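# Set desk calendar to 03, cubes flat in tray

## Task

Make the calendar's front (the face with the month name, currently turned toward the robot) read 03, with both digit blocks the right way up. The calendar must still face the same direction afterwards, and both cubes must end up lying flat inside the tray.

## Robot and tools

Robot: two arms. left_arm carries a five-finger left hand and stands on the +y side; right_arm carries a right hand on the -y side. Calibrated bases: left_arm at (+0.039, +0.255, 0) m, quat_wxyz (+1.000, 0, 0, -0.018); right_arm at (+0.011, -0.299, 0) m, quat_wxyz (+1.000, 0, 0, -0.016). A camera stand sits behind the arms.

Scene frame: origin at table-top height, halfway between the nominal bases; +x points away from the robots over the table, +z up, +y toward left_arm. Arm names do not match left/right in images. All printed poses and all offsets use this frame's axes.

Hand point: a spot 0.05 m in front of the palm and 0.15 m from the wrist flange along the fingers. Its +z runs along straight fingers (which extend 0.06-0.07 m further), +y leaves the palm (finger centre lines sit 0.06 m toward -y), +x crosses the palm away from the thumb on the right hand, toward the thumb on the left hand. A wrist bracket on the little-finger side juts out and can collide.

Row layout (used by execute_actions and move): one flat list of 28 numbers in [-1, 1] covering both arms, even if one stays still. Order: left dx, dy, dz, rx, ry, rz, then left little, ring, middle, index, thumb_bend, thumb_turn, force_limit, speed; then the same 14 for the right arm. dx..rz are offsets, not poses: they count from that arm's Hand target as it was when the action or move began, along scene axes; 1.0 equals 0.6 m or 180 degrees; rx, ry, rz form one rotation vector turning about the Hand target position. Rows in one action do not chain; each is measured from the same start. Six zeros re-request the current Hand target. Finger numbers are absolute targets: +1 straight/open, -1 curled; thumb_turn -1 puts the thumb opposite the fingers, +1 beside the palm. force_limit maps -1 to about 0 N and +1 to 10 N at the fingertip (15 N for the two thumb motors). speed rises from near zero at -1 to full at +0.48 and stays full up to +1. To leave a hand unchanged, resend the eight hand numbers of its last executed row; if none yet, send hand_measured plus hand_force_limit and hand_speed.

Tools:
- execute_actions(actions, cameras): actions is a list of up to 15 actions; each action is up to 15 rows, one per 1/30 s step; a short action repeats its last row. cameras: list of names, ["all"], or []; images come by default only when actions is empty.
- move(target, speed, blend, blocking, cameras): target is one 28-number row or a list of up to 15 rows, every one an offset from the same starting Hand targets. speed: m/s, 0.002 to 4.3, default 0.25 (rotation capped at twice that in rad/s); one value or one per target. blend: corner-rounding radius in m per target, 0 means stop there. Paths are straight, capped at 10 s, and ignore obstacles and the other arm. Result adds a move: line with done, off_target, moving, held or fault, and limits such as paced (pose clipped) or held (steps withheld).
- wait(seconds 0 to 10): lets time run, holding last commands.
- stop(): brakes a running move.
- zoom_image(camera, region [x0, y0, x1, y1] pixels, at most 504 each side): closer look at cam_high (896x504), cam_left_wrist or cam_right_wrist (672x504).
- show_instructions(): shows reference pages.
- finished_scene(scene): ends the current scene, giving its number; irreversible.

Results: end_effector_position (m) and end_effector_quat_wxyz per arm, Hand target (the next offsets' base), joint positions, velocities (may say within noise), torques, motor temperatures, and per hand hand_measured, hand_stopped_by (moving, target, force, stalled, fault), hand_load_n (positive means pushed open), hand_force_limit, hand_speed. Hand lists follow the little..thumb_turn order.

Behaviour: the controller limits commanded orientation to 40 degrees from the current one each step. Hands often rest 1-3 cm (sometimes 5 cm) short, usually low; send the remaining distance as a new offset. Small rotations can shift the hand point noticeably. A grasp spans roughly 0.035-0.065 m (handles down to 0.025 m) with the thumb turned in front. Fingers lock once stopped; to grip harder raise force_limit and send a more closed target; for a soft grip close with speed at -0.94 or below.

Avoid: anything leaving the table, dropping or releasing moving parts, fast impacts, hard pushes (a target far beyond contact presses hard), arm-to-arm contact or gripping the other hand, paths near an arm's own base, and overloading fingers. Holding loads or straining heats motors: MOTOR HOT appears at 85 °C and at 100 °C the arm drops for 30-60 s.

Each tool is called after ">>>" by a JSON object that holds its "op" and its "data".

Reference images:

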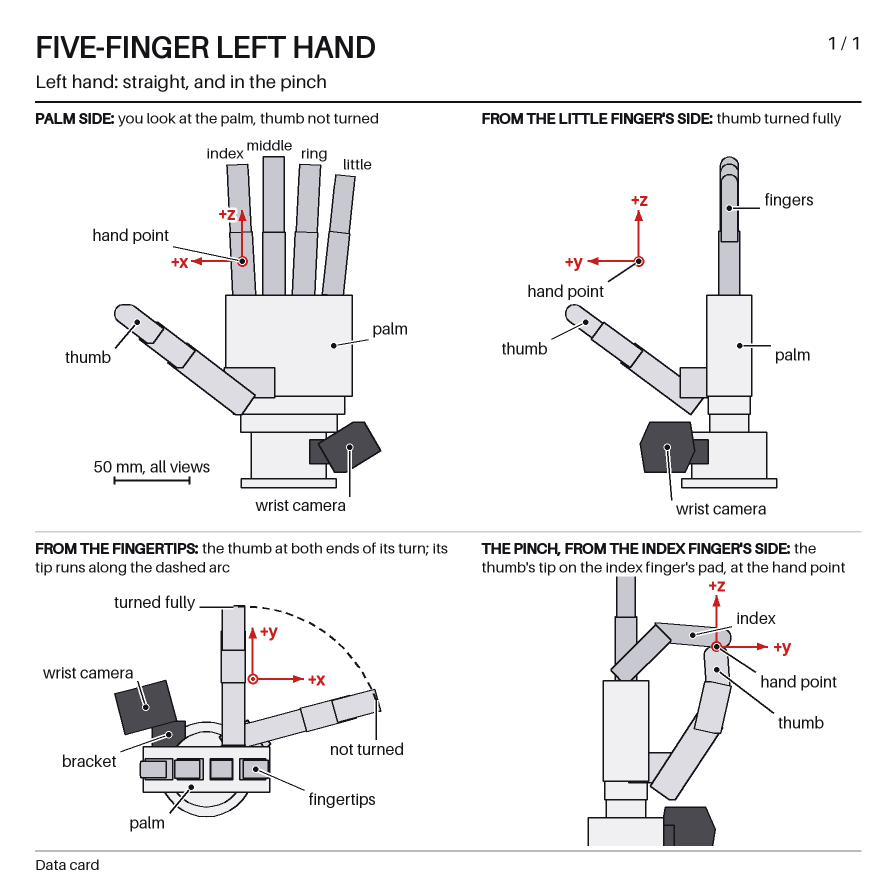

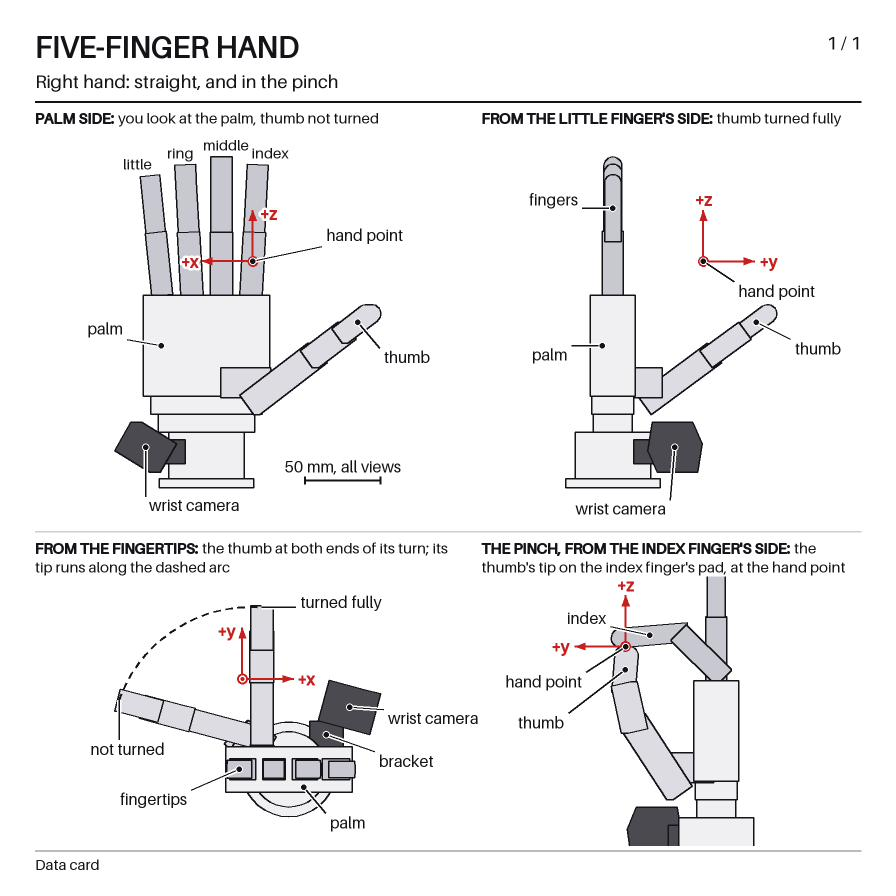

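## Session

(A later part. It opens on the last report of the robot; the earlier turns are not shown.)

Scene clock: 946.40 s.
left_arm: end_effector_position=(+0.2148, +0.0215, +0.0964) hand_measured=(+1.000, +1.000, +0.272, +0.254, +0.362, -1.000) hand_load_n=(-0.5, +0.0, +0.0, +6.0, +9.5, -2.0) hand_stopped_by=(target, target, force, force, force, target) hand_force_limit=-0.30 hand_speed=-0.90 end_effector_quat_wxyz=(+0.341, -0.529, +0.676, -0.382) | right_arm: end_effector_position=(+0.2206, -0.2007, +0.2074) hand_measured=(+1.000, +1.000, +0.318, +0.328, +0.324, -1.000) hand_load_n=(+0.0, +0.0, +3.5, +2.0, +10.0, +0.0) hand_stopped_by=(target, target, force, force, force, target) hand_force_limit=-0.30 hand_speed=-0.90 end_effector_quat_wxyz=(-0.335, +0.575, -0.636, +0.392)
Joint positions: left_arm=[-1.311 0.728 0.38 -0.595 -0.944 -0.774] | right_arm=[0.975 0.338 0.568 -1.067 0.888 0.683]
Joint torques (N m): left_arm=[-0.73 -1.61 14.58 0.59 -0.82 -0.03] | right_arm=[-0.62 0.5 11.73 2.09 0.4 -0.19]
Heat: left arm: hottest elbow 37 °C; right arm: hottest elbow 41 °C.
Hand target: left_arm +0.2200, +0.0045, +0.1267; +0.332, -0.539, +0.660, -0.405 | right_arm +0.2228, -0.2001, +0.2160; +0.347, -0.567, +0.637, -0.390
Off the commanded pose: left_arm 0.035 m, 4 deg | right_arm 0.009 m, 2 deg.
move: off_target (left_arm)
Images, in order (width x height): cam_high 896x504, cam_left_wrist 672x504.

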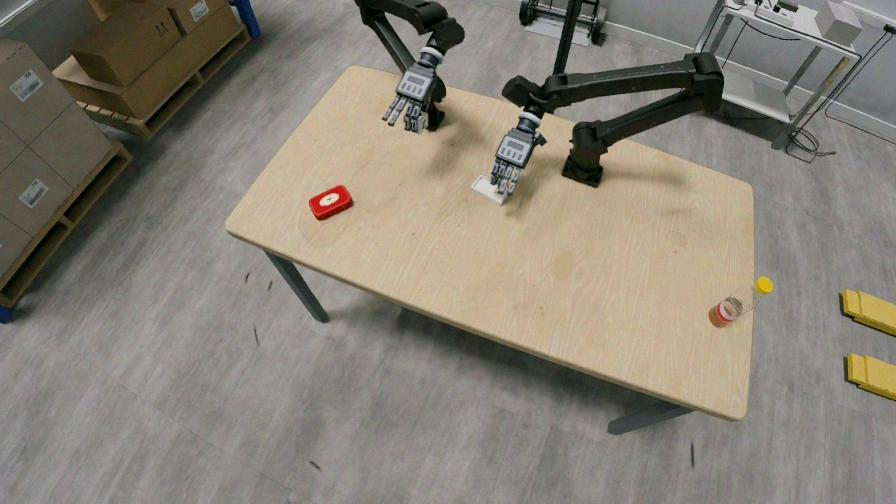

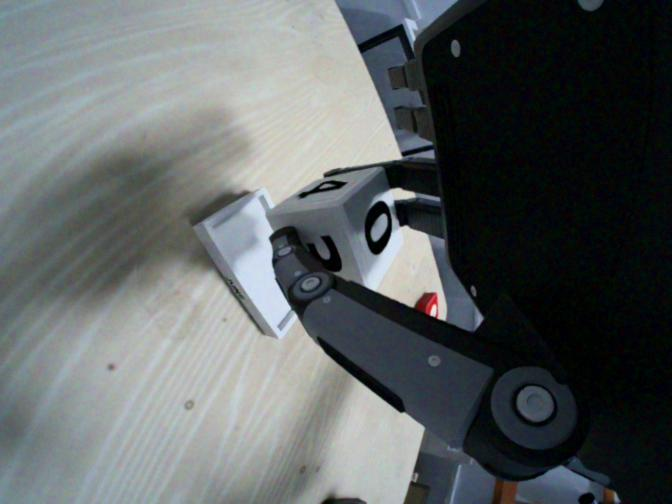

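>>> {"op": "move", "data": {"target": [0,0.35,0.16,0,0,0,1,1,0,0,-0.1,-1,-0.3,-0.9,0,0,0,0,0,0,1,1,0.0,0.0,-0.1,-1,-0.3,-0.9], "speed": 0.2, "cameras": ["all"]}}

>>> {"op": "zoom_image", "data": {"camera": "cam_high", "region": [430, 140, 550, 240]}}

>>> {"op": "zoom_image", "data": {"camera": "cam_right_wrist", "region": [340, 300, 480, 440]}}

Scene clock: 956.63 s.
left_arm: end_effector_position=(+0.2198, +0.2108, +0.1937) hand_measured=(+1.000, +1.000, +0.272, +0.254, +0.362, -1.000) hand_load_n=(+0.0, +0.0, +0.0, +6.0, +9.5, -2.0) hand_stopped_by=(target, target, force, force, force, target) hand_force_limit=-0.30 hand_speed=-0.90 end_effector_quat_wxyz=(+0.312, -0.552, +0.663, -0.399) | right_arm: end_effector_position=(+0.2206, -0.2007, +0.2074) hand_measured=(+1.000, +1.000, +0.318, +0.328, +0.324, -1.000) hand_load_n=(+0.0, +0.0, +3.5, +2.0, +10.0, +0.5) hand_stopped_by=(target, target, force, force, force, target) hand_force_limit=-0.30 hand_speed=-0.90 end_effector_quat_wxyz=(-0.335, +0.575, -0.636, +0.392)
Joint positions: left_arm=[0.378 0.046 0.492 -1.028 0.48 0.263] | right_arm=[0.975 0.338 0.568 -1.067 0.888 0.683]
Joint torques (N m): left_arm=[0.03 3.96 15.19 1.11 0.23 0.14] | right_arm=[-0.67 0.5 11.71 2.1 0.4 -0.19]
Heat: left arm: hottest elbow 38 °C; right arm: hottest elbow 41 °C.
Hand target: left_arm +0.2200, +0.2145, +0.2227; +0.332, -0.539, +0.660, -0.405 | right_arm +0.2228, -0.2001, +0.2160; +0.347, -0.567, +0.637, -0.390
Off the commanded pose: left_arm 0.029 m, 3 deg | right_arm 0.009 m, 2 deg.
move: off_target (left_arm)

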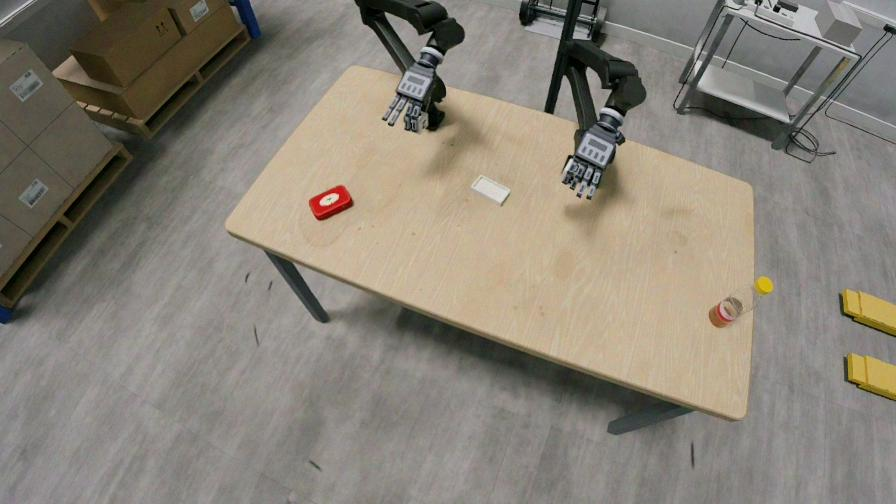

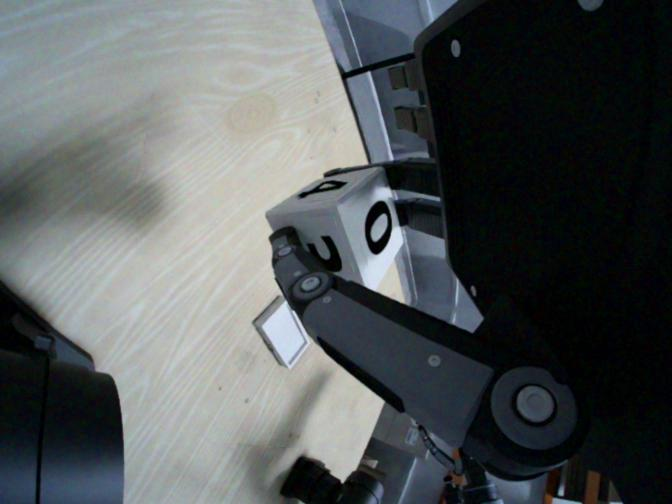

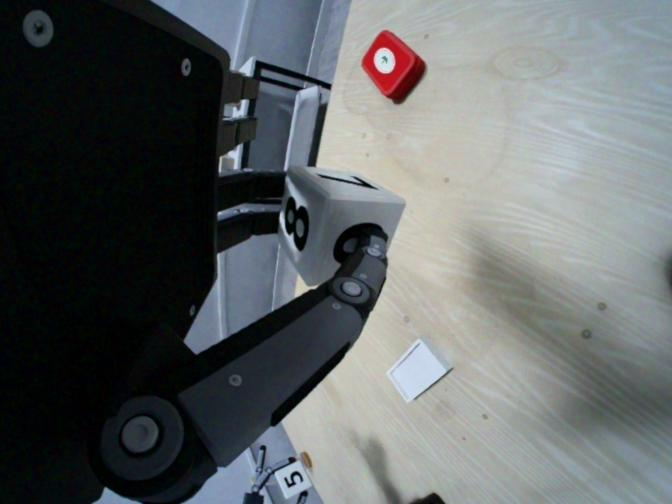

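Scaled by 4.200 from the camera's 896x504 image, which has a finer 1280x720 frame.

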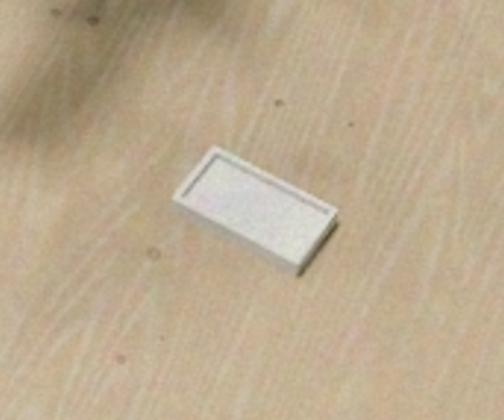

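Scaled by 3.600 from the camera's 672x504 image, which has a finer 960x720 frame.

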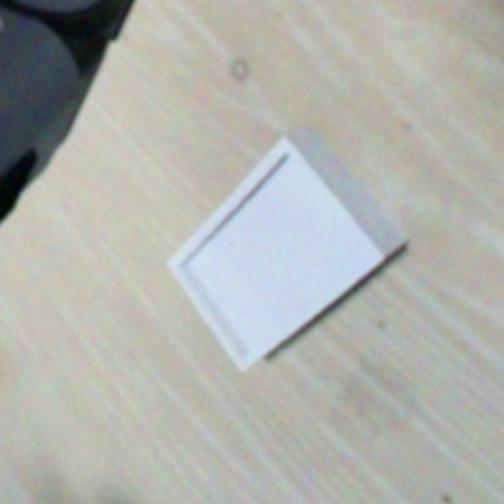

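>>> {"op": "move", "data": {"target": [0,0,0,0,0,0,1,1,0,0,-0.1,-1,-0.3,-0.9,0,0.41,-0.14,0,0,-0.018,1,1,0.0,0.0,-0.1,-1,-0.3,-0.9], "speed": 0.2, "cameras": ["cam_high","cam_right_wrist"]}}

>>> {"op": "zoom_image", "data": {"camera": "cam_high", "region": [430, 140, 550, 240]}}

>>> {"op": "zoom_image", "data": {"camera": "cam_right_wrist", "region": [260, 120, 500, 330]}}

Scene clock: 970.60 s.
left_arm: end_effector_position=(+0.2200, +0.2118, +0.1934) hand_measured=(+1.000, +1.000, +0.272, +0.254, +0.362, -1.000) hand_load_n=(+0.0, +0.0, +0.0, +6.0, +9.5, -2.0) hand_stopped_by=(target, target, force, force, force, target) hand_force_limit=-0.30 hand_speed=-0.90 end_effector_quat_wxyz=(+0.313, -0.553, +0.662, -0.397) | right_arm: end_effector_position=(+0.2189, +0.0262, +0.1173) hand_measured=(+1.000, +1.000, +0.318, +0.328, +0.324, -1.000) hand_load_n=(+0.0, +0.0, +3.5, +2.0, +10.0, +0.5) hand_stopped_by=(target, target, force, force, force, target) hand_force_limit=-0.30 hand_speed=-0.90 end_effector_quat_wxyz=(+0.322, -0.560, +0.645, -0.408)
Joint positions: left_arm=[0.378 0.046 0.492 -1.028 0.475 0.264] | right_arm=[1.418 1.32 0.831 -1.09 1.094 1.534]
Joint torques (N m): left_arm=[-0.97 3.72 14.95 1.21 0.03 0.07] | right_arm=[-0.03 -7 13.72 0.17 1 0.05]
Heat: left arm: hottest elbow 39 °C; right arm: hottest elbow 41 °C.
Hand target: left_arm +0.2206, +0.2133, +0.2218; +0.334, -0.539, +0.660, -0.403 (not the last commanded pose) | right_arm +0.2227, +0.0460, +0.1320; +0.336, -0.549, +0.652, -0.400
Off the commanded pose: left_arm 0.029 m, 3 deg | right_arm 0.025 m, 2 deg.
move: off_target (left_arm, right_arm)
Images, in order (width x height): cam_high 896x504, cam_right_wrist 672x504.

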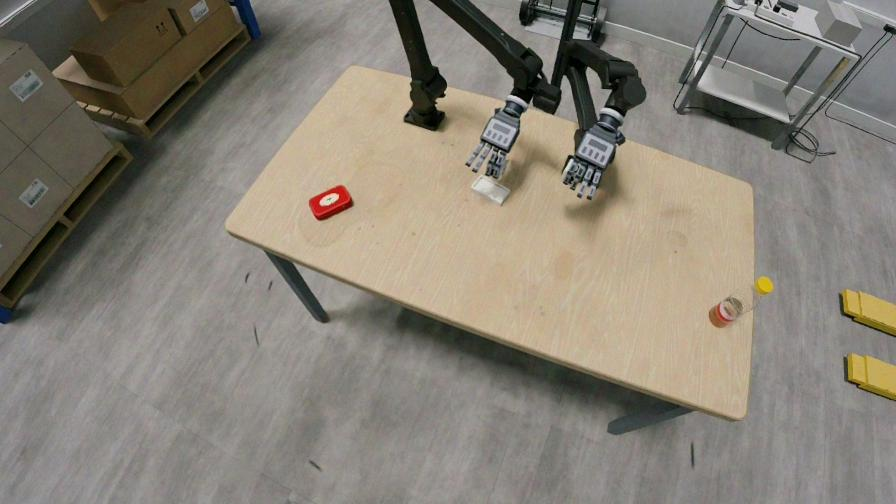

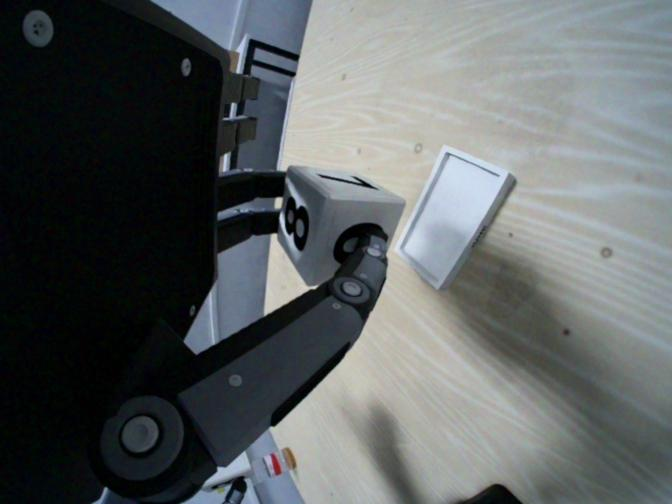

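Scaled by 4.200 from the camera's 896x504 image, which has a finer 1280x720 frame.

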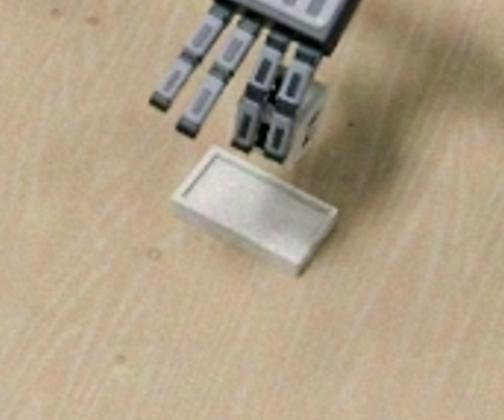

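Scaled by 2.100 from the camera's 672x504 image, which has a finer 960x720 frame.

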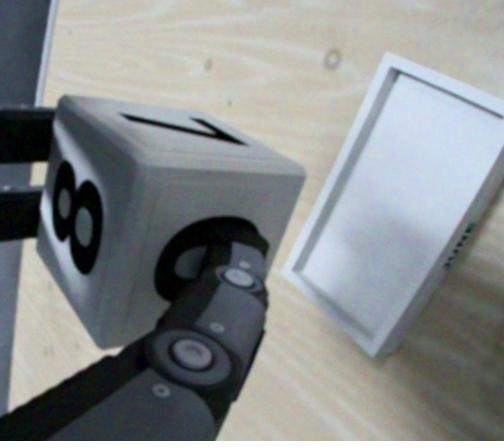

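>>> {"op": "move", "data": {"target": [0,0,0,0,0,0,1,1,0,0,-0.1,-1,-0.3,-0.9,-0.012,0.0,-0.09,0,0,-0.017,1,1,0.0,0.0,-0.1,-1,-0.3,-0.9], "speed": 0.15, "cameras": ["cam_high","cam_right_wrist"]}}

>>> {"op": "zoom_image", "data": {"camera": "cam_high", "region": [430, 140, 550, 240]}}

>>> {"op": "zoom_image", "data": {"camera": "cam_right_wrist", "region": [260, 120, 500, 330]}}

Scene clock: 1060.97 s.
left_arm: end_effector_position=(+0.2200, +0.2118, +0.1934) hand_measured=(+1.000, +1.000, +0.272, +0.254, +0.362, -1.000) hand_load_n=(+0.0, +0.0, +0.0, +6.0, +9.5, -2.0) hand_stopped_by=(target, target, force, force, force, target) hand_force_limit=-0.30 hand_speed=-0.90 end_effector_quat_wxyz=(+0.313, -0.553, +0.662, -0.397) | right_arm: end_effector_position=(+0.2161, +0.0361, +0.0764) hand_measured=(+1.000, +1.000, +0.318, +0.328, +0.324, -1.000) hand_load_n=(-0.5, +0.0, +3.5, +2.0, +10.0, +0.5) hand_stopped_by=(target, target, force, force, force, target) hand_force_limit=-0.30 hand_speed=-0.90 end_effector_quat_wxyz=(+0.319, -0.535, +0.664, -0.414)
Joint positions: left_arm=[0.378 0.046 0.492 -1.028 0.475 0.264] | right_arm=[1.438 1.453 0.831 -1.088 1.095 1.705]
Joint torques (N m): left_arm=[-0.97 3.78 14.95 1.22 0.03 0.06] | right_arm=[0.21 -8.29 9.84 0.38 0.8 0.02]
Heat: left arm: hottest elbow 43 °C; right arm: hottest elbow 44 °C.
Hand target: left_arm +0.2206, +0.2133, +0.2218; +0.334, -0.539, +0.660, -0.403 | right_arm +0.2156, +0.0461, +0.0780; +0.325, -0.531, +0.667, -0.409
Off the commanded pose: left_arm 0.028 m, 3 deg | right_arm 0.010 m, 1 deg.
move: off_target (left_arm)
Images, in order (width x height): cam_high 896x504, cam_right_wrist 672x504.

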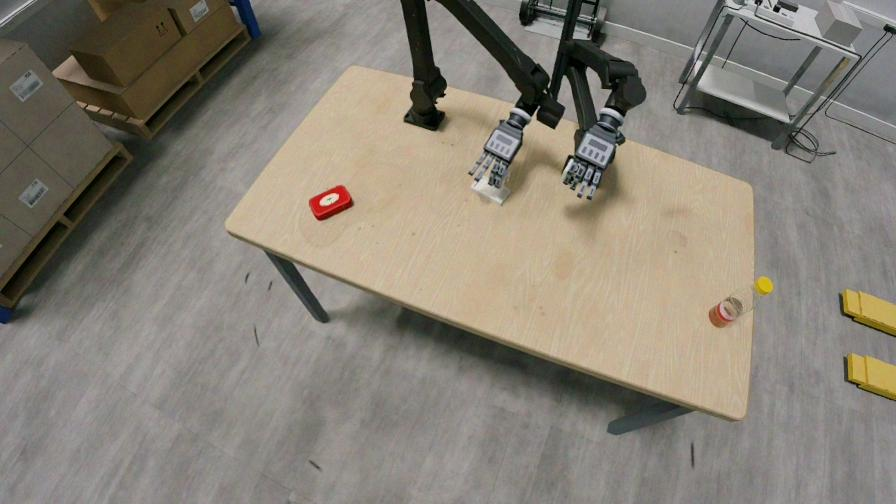

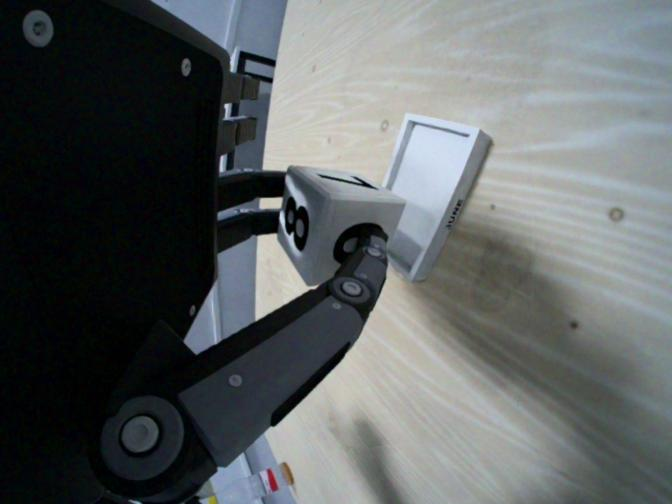

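Scaled by 4.200 from the camera's 896x504 image, which has a finer 1280x720 frame.

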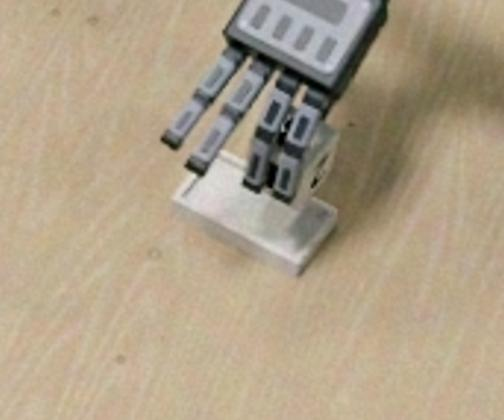

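Scaled by 2.100 from the camera's 672x504 image, which has a finer 960x720 frame.

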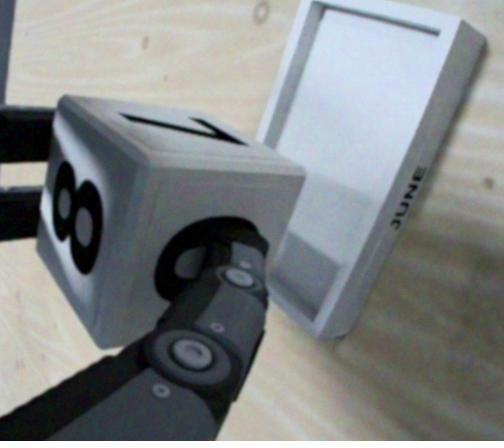

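>>> {"op": "move", "data": {"target": [0,0,0,0,0,0,1,1,0,0,-0.1,-1,-0.3,-0.9,-0.004,0.004,-0.035,0,0,0,1,1,0.0,0.0,-0.1,-1,-0.3,-0.9], "speed": 0.1, "cameras": ["cam_high","cam_right_wrist"]}}

>>> {"op": "zoom_image", "data": {"camera": "cam_right_wrist", "region": [260, 90, 500, 300]}}

Scene clock: 1099.13 s.
left_arm: end_effector_position=(+0.2200, +0.2118, +0.1934) hand_measured=(+1.000, +1.000, +0.272, +0.254, +0.362, -1.000) hand_load_n=(+0.0, +0.0, +0.0, +6.0, +9.5, -2.0) hand_stopped_by=(target, target, force, force, force, target) hand_force_limit=-0.30 hand_speed=-0.90 end_effector_quat_wxyz=(+0.313, -0.553, +0.662, -0.397) | right_arm: end_effector_position=(+0.2149, +0.0444, +0.0610) hand_measured=(+1.000, +1.000, +0.318, +0.328, +0.324, -1.000) hand_load_n=(+0.0, +0.0, +3.5, +2.0, +10.0, +0.5) hand_stopped_by=(target, target, force, force, force, target) hand_force_limit=-0.30 hand_speed=-0.90 end_effector_quat_wxyz=(+0.322, -0.533, +0.665, -0.412)
Joint positions: left_arm=[0.378 0.046 0.492 -1.028 0.475 0.264] | right_arm=[1.446 1.5 0.831 -1.047 1.095 1.723]
Joint torques (N m): left_arm=[-0.97 3.78 14.95 1.21 0.03 0.07] | right_arm=[0.21 -8.7 7.98 0.66 0.75 0.04]
Heat: left arm: hottest elbow 44 °C; right arm: hottest elbow 42 °C.
Hand target: left_arm +0.2206, +0.2133, +0.2218; +0.334, -0.539, +0.660, -0.403 | right_arm +0.2131, +0.0485, +0.0570; +0.325, -0.531, +0.667, -0.409
Off the commanded pose: left_arm 0.028 m, 3 deg | right_arm 0.006 m, 1 deg.
move: off_target (left_arm)
Images, in order (width x height): cam_high 896x504, cam_right_wrist 672x504.

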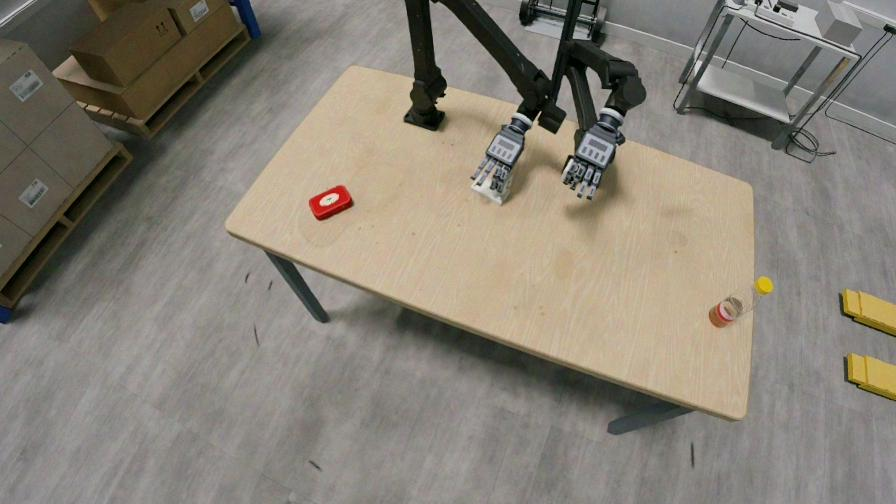

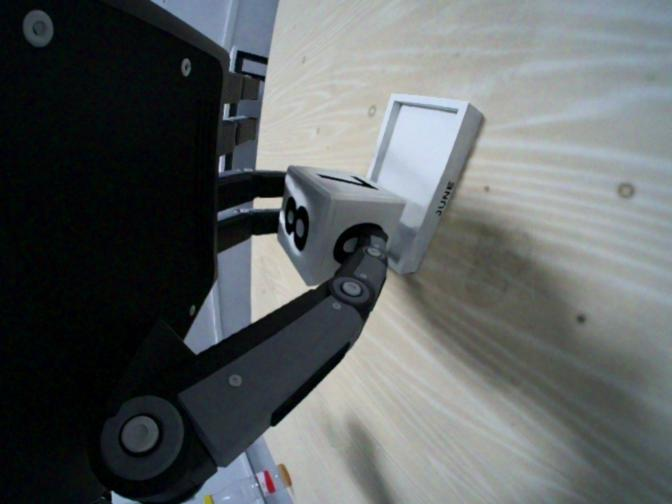

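Scaled by 2.100 from the camera's 672x504 image, which has a finer 960x720 frame.

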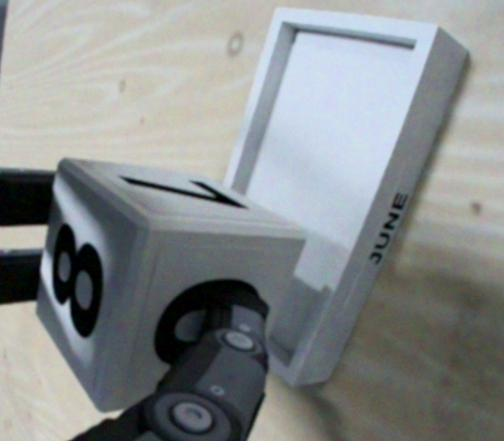

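>>> {"op": "move", "data": {"target": [0,0,0,0,0,0,1,1,0,0,-0.1,-1,-0.3,-0.9,-0.003,-0.014,-0.028,0,0,0,1,1,0.0,0.0,-0.1,-1,-0.3,-0.9], "speed": 0.08, "cameras": ["cam_high","cam_right_wrist"]}}

>>> {"op": "zoom_image", "data": {"camera": "cam_right_wrist", "region": [260, 90, 500, 300]}}

>>> {"op": "zoom_image", "data": {"camera": "cam_high", "region": [440, 150, 540, 230]}}

Scene clock: 1117.87 s.
left_arm: end_effector_position=(+0.2200, +0.2118, +0.1934) hand_measured=(+1.000, +1.000, +0.272, +0.254, +0.362, -1.000) hand_load_n=(+0.0, +0.0, +0.0, +6.0, +9.5, -2.0) hand_stopped_by=(target, target, force, force, force, target) hand_force_limit=-0.30 hand_speed=-0.90 end_effector_quat_wxyz=(+0.313, -0.553, +0.662, -0.397) | right_arm: end_effector_position=(+0.2134, +0.0371, +0.0448) hand_measured=(+1.000, +1.000, +0.318, +0.328, +0.324, -1.000) hand_load_n=(+0.0, +0.0, +3.5, +2.0, +10.5, +0.5) hand_stopped_by=(target, target, force, force, force, target) hand_force_limit=-0.30 hand_speed=-0.90 end_effector_quat_wxyz=(+0.323, -0.532, +0.666, -0.411)
Joint positions: left_arm=[0.378 0.046 0.492 -1.028 0.475 0.264] | right_arm=[1.447 1.514 0.792 -0.995 1.095 1.726]
Joint torques (N m): left_arm=[-0.97 3.72 14.95 1.22 0.03 0.06] | right_arm=[0.32 -8.59 7.49 0.62 0.74 0.03]
Heat: left arm: hottest elbow 44 °C; right arm: hottest elbow 41 °C.
Hand target: left_arm +0.2206, +0.2133, +0.2218; +0.334, -0.539, +0.660, -0.403 | right_arm +0.2113, +0.0400, +0.0401; +0.325, -0.531, +0.667, -0.409
Off the commanded pose: left_arm 0.028 m, 3 deg | right_arm 0.006 m, 0 deg.
move: off_target (left_arm)
Images, in order (width x height): cam_high 896x504, cam_right_wrist 672x504.

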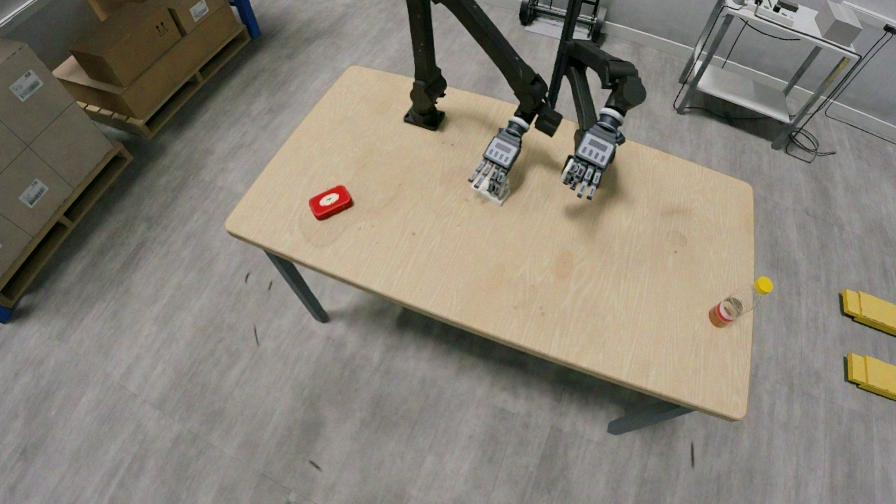

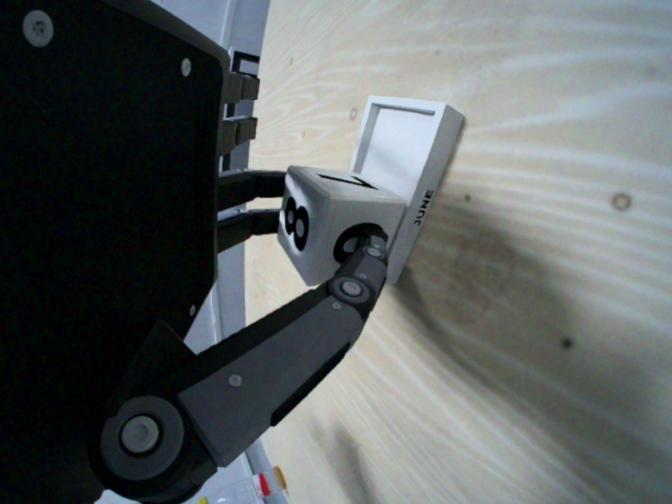

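Scaled by 2.100 from the camera's 672x504 image, which has a finer 960x720 frame.

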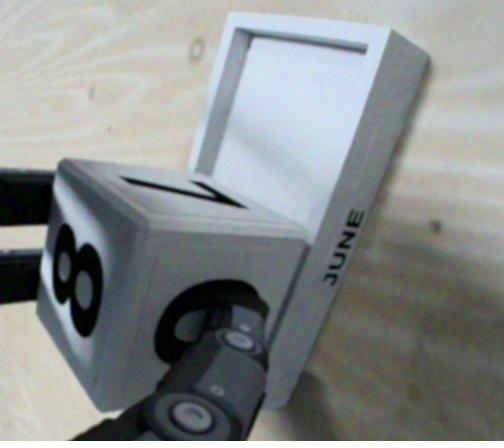

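Scaled by 5.040 from the camera's 896x504 image, which has a finer 1280x720 frame.

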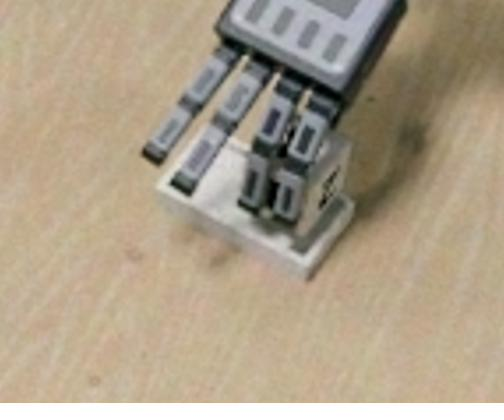

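>>> {"op": "move", "data": {"target": [0,0,0,0,0,0,1,1,0,0,-0.1,-1,-0.3,-0.9,0,0.01,-0.004,0,0,0,1,1,0.0,0.0,-0.1,-1,-0.3,-0.9], "speed": 0.08, "cameras": ["cam_high","cam_right_wrist"]}}

>>> {"op": "zoom_image", "data": {"camera": "cam_right_wrist", "region": [260, 90, 500, 300]}}

>>> {"op": "zoom_image", "data": {"camera": "cam_high", "region": [440, 150, 540, 230]}}

Scene clock: 1141.80 s.
left_arm: end_effector_position=(+0.2200, +0.2118, +0.1934) hand_measured=(+1.000, +1.000, +0.272, +0.254, +0.362, -1.000) hand_load_n=(+0.0, -0.5, +0.0, +6.0, +9.5, -2.0) hand_stopped_by=(target, target, force, force, force, target) hand_force_limit=-0.30 hand_speed=-0.90 end_effector_quat_wxyz=(+0.313, -0.553, +0.662, -0.397) | right_arm: end_effector_position=(+0.2129, +0.0369, +0.0412) hand_measured=(+1.000, +1.000, +0.318, +0.328, +0.324, -1.000) hand_load_n=(+0.0, +0.0, +4.0, +2.0, +9.5, +1.0) hand_stopped_by=(target, target, force, force, force, target) hand_force_limit=-0.30 hand_speed=-0.90 end_effector_quat_wxyz=(+0.321, -0.533, +0.665, -0.413)
Joint positions: left_arm=[0.378 0.046 0.492 -1.028 0.475 0.264] | right_arm=[1.449 1.526 0.792 -0.995 1.095 1.734]
Joint torques (N m): left_arm=[-0.97 3.78 14.95 1.21 0.03 0.06] | right_arm=[0.32 -8 8.73 0.66 0.7 0.02]
Heat: left arm: hottest elbow 44 °C; right arm: hottest elbow 40 °C.
Hand target: left_arm +0.2206, +0.2133, +0.2218; +0.334, -0.539, +0.660, -0.403 | right_arm +0.2114, +0.0459, +0.0377; +0.325, -0.531, +0.667, -0.409
Off the commanded pose: left_arm 0.028 m, 3 deg | right_arm 0.010 m, 1 deg.
move: off_target (left_arm)
Images, in order (width x height): cam_high 896x504, cam_right_wrist 672x504.

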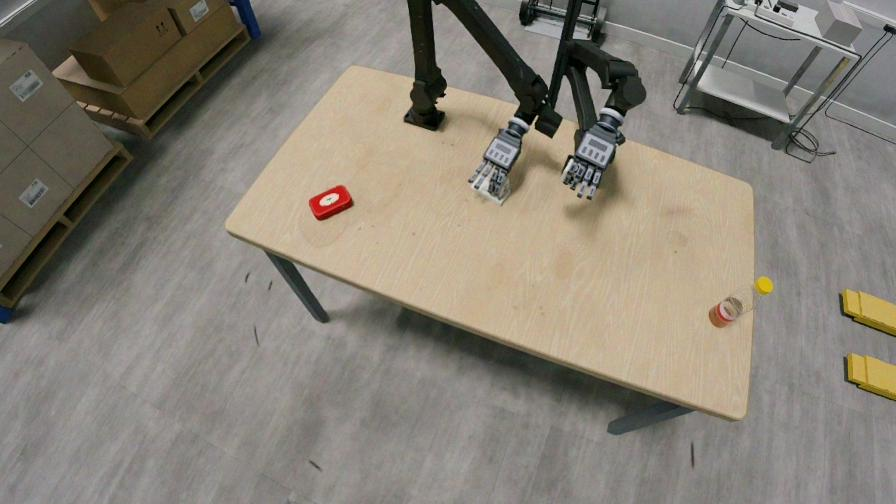

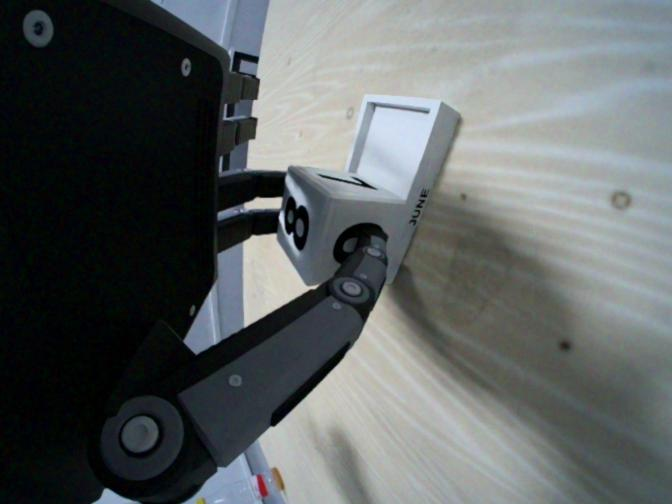

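Scaled by 2.100 from the camera's 672x504 image, which has a finer 960x720 frame.

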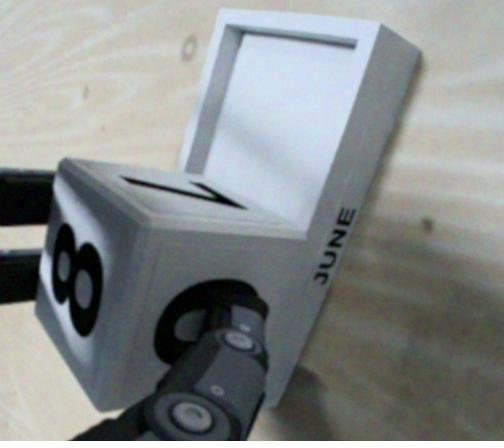

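Scaled by 5.040 from the camera's 896x504 image, which has a finer 1280x720 frame.

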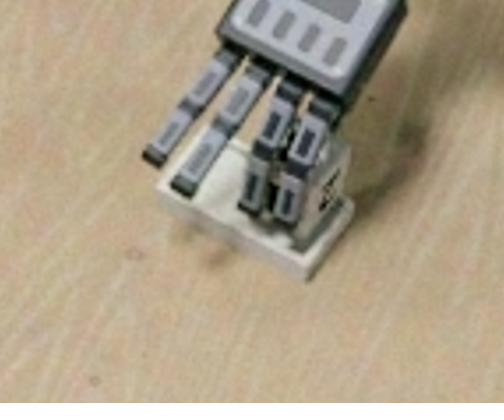

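>>> {"op": "move", "data": {"target": [[0,0,0,0,0,0,1,1,0,0,-0.1,-1,-0.3,-0.9,0.005,0.012,0.03,0,0,0,1,1,0.0,0.0,-0.1,-1,-0.3,-0.9],[0,0,0,0,0,0,1,1,0,0,-0.1,-1,-0.3,-0.9,0.005,0.004,-0.001,0,0,0,1,1,0.0,0.0,-0.1,-1,-0.3,-0.9]], "speed": 0.08, "cameras": ["cam_high","cam_right_wrist"]}}

>>> {"op": "zoom_image", "data": {"camera": "cam_right_wrist", "region": [260, 90, 500, 300]}}

>>> {"op": "zoom_image", "data": {"camera": "cam_high", "region": [440, 150, 540, 230]}}

Scene clock: 1154.60 s.
left_arm: end_effector_position=(+0.2200, +0.2118, +0.1934) hand_measured=(+1.000, +1.000, +0.272, +0.254, +0.362, -1.000) hand_load_n=(+0.0, +0.0, +0.0, +6.0, +9.5, -2.0) hand_stopped_by=(target, target, force, force, force, target) hand_force_limit=-0.30 hand_speed=-0.90 end_effector_quat_wxyz=(+0.313, -0.553, +0.662, -0.397) | right_arm: end_effector_position=(+0.2139, +0.0414, +0.0412) hand_measured=(+1.000, +1.000, +0.318, +0.328, +0.324, -1.000) hand_load_n=(+0.0, +0.0, +4.5, +2.0, +9.0, +0.0) hand_stopped_by=(target, target, force, force, force, target) hand_force_limit=-0.30 hand_speed=-0.90 end_effector_quat_wxyz=(+0.325, -0.531, +0.667, -0.411)
Joint positions: left_arm=[0.378 0.046 0.492 -1.028 0.475 0.264] | right_arm=[1.449 1.532 0.798 -0.985 1.097 1.734]
Joint torques (N m): left_arm=[-0.97 3.72 14.95 1.22 0.03 0.06] | right_arm=[-0.15 -8.18 8.65 0.83 0.67 -0.12]
Heat: left arm: hottest elbow 44 °C; right arm: hottest elbow 39 °C.
Hand target: left_arm +0.2206, +0.2133, +0.2218; +0.334, -0.539, +0.660, -0.403 | right_arm +0.2144, +0.0484, +0.0372; +0.325, -0.531, +0.667, -0.409
Off the commanded pose: left_arm 0.028 m, 3 deg | right_arm 0.008 m, 0 deg.
move: off_target (left_arm)
Images, in order (width x height): cam_high 896x504, cam_right_wrist 672x504.

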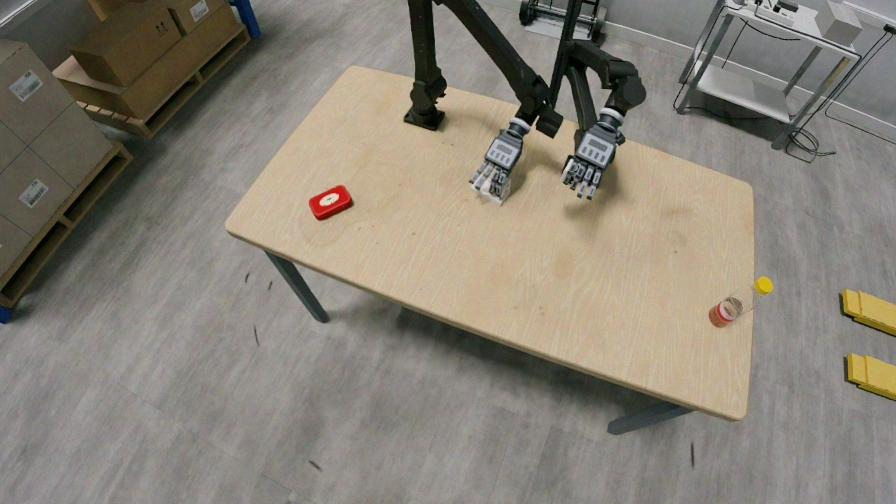

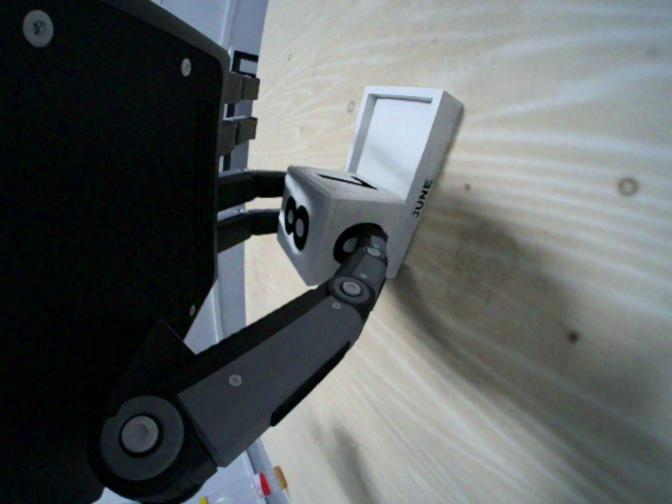

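Scaled by 2.100 from the camera's 672x504 image, which has a finer 960x720 frame.

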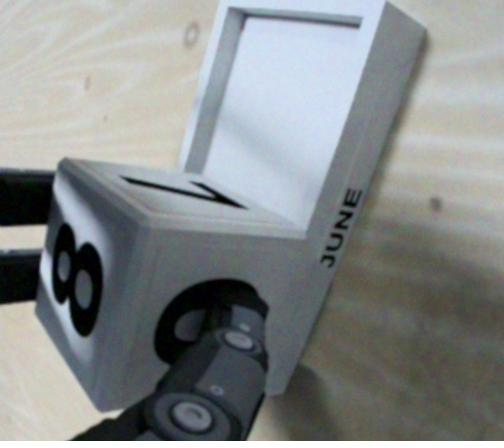

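Scaled by 5.040 from the camera's 896x504 image, which has a finer 1280x720 frame.

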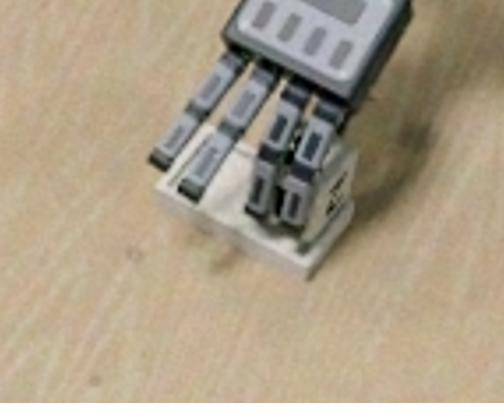

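>>> {"op": "move", "data": {"target": [0,0,0,0,0,0,1,1,0,0,-0.1,-1,-0.3,-0.9,0.001,-0.003,-0.012,0,0,0,1,1,0.0,0.0,-0.1,-1,-0.3,-0.9], "speed": 0.05, "cameras": ["cam_high","cam_right_wrist"]}}

>>> {"op": "zoom_image", "data": {"camera": "cam_right_wrist", "region": [260, 90, 500, 300]}}

>>> {"op": "zoom_image", "data": {"camera": "cam_high", "region": [440, 150, 540, 230]}}

Scene clock: 1164.83 s.
left_arm: end_effector_position=(+0.2200, +0.2118, +0.1934) hand_measured=(+1.000, +1.000, +0.272, +0.254, +0.362, -1.000) hand_load_n=(+0.0, +0.0, +0.0, +6.0, +9.5, -2.0) hand_stopped_by=(target, target, force, force, force, target) hand_force_limit=-0.30 hand_speed=-0.90 end_effector_quat_wxyz=(+0.313, -0.553, +0.662, -0.397) | right_arm: end_effector_position=(+0.2152, +0.0461, +0.0413) hand_measured=(+1.000, +1.000, +0.318, +0.328, +0.324, -1.000) hand_load_n=(+0.0, -0.5, +4.0, +2.5, +9.0, -0.5) hand_stopped_by=(target, target, force, force, force, target) hand_force_limit=-0.30 hand_speed=-0.90 end_effector_quat_wxyz=(+0.333, -0.526, +0.669, -0.406)
Joint positions: left_arm=[0.378 0.046 0.492 -1.028 0.475 0.264] | right_arm=[1.449 1.534 0.798 -0.961 1.102 1.732]
Joint torques (N m): left_arm=[-0.97 3.78 14.94 1.22 0.03 0.06] | right_arm=[-0.38 -7.71 7.5 0.99 0.49 -0.14]
Heat: left arm: hottest elbow 45 °C; right arm: hottest elbow 39 °C.
Hand target: left_arm +0.2206, +0.2133, +0.2218; +0.334, -0.539, +0.660, -0.403 | right_arm +0.2150, +0.0466, +0.0300; +0.325, -0.531, +0.667, -0.409
Off the commanded pose: left_arm 0.028 m, 3 deg | right_arm 0.011 m, 1 deg.
move: off_target (left_arm, right_arm)
Images, in order (width x height): cam_high 896x504, cam_right_wrist 672x504.

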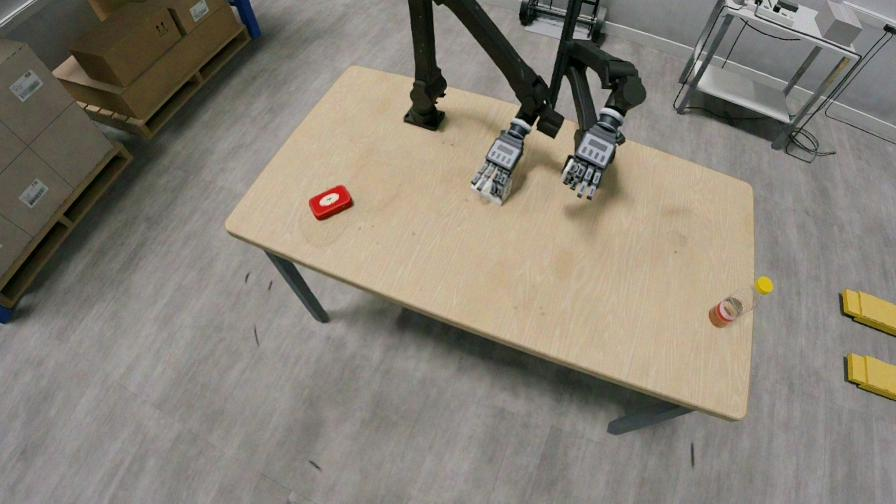

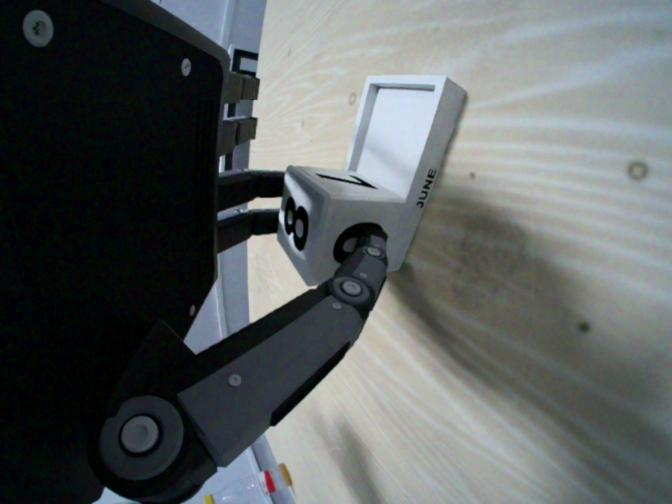

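Scaled by 2.100 from the camera's 672x504 image, which has a finer 960x720 frame.

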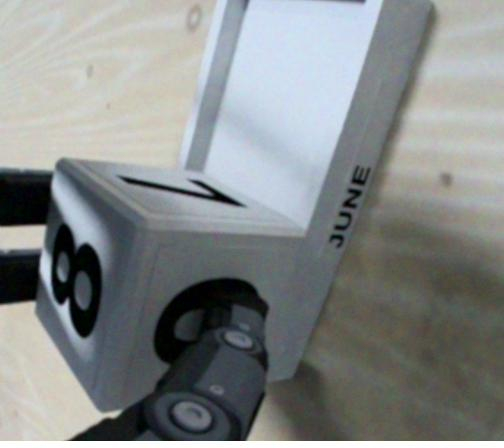

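Scaled by 5.040 from the camera's 896x504 image, which has a finer 1280x720 frame.

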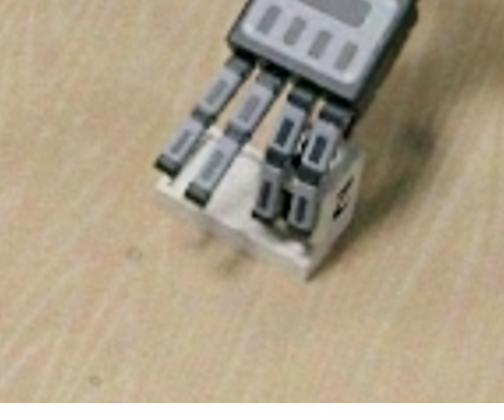

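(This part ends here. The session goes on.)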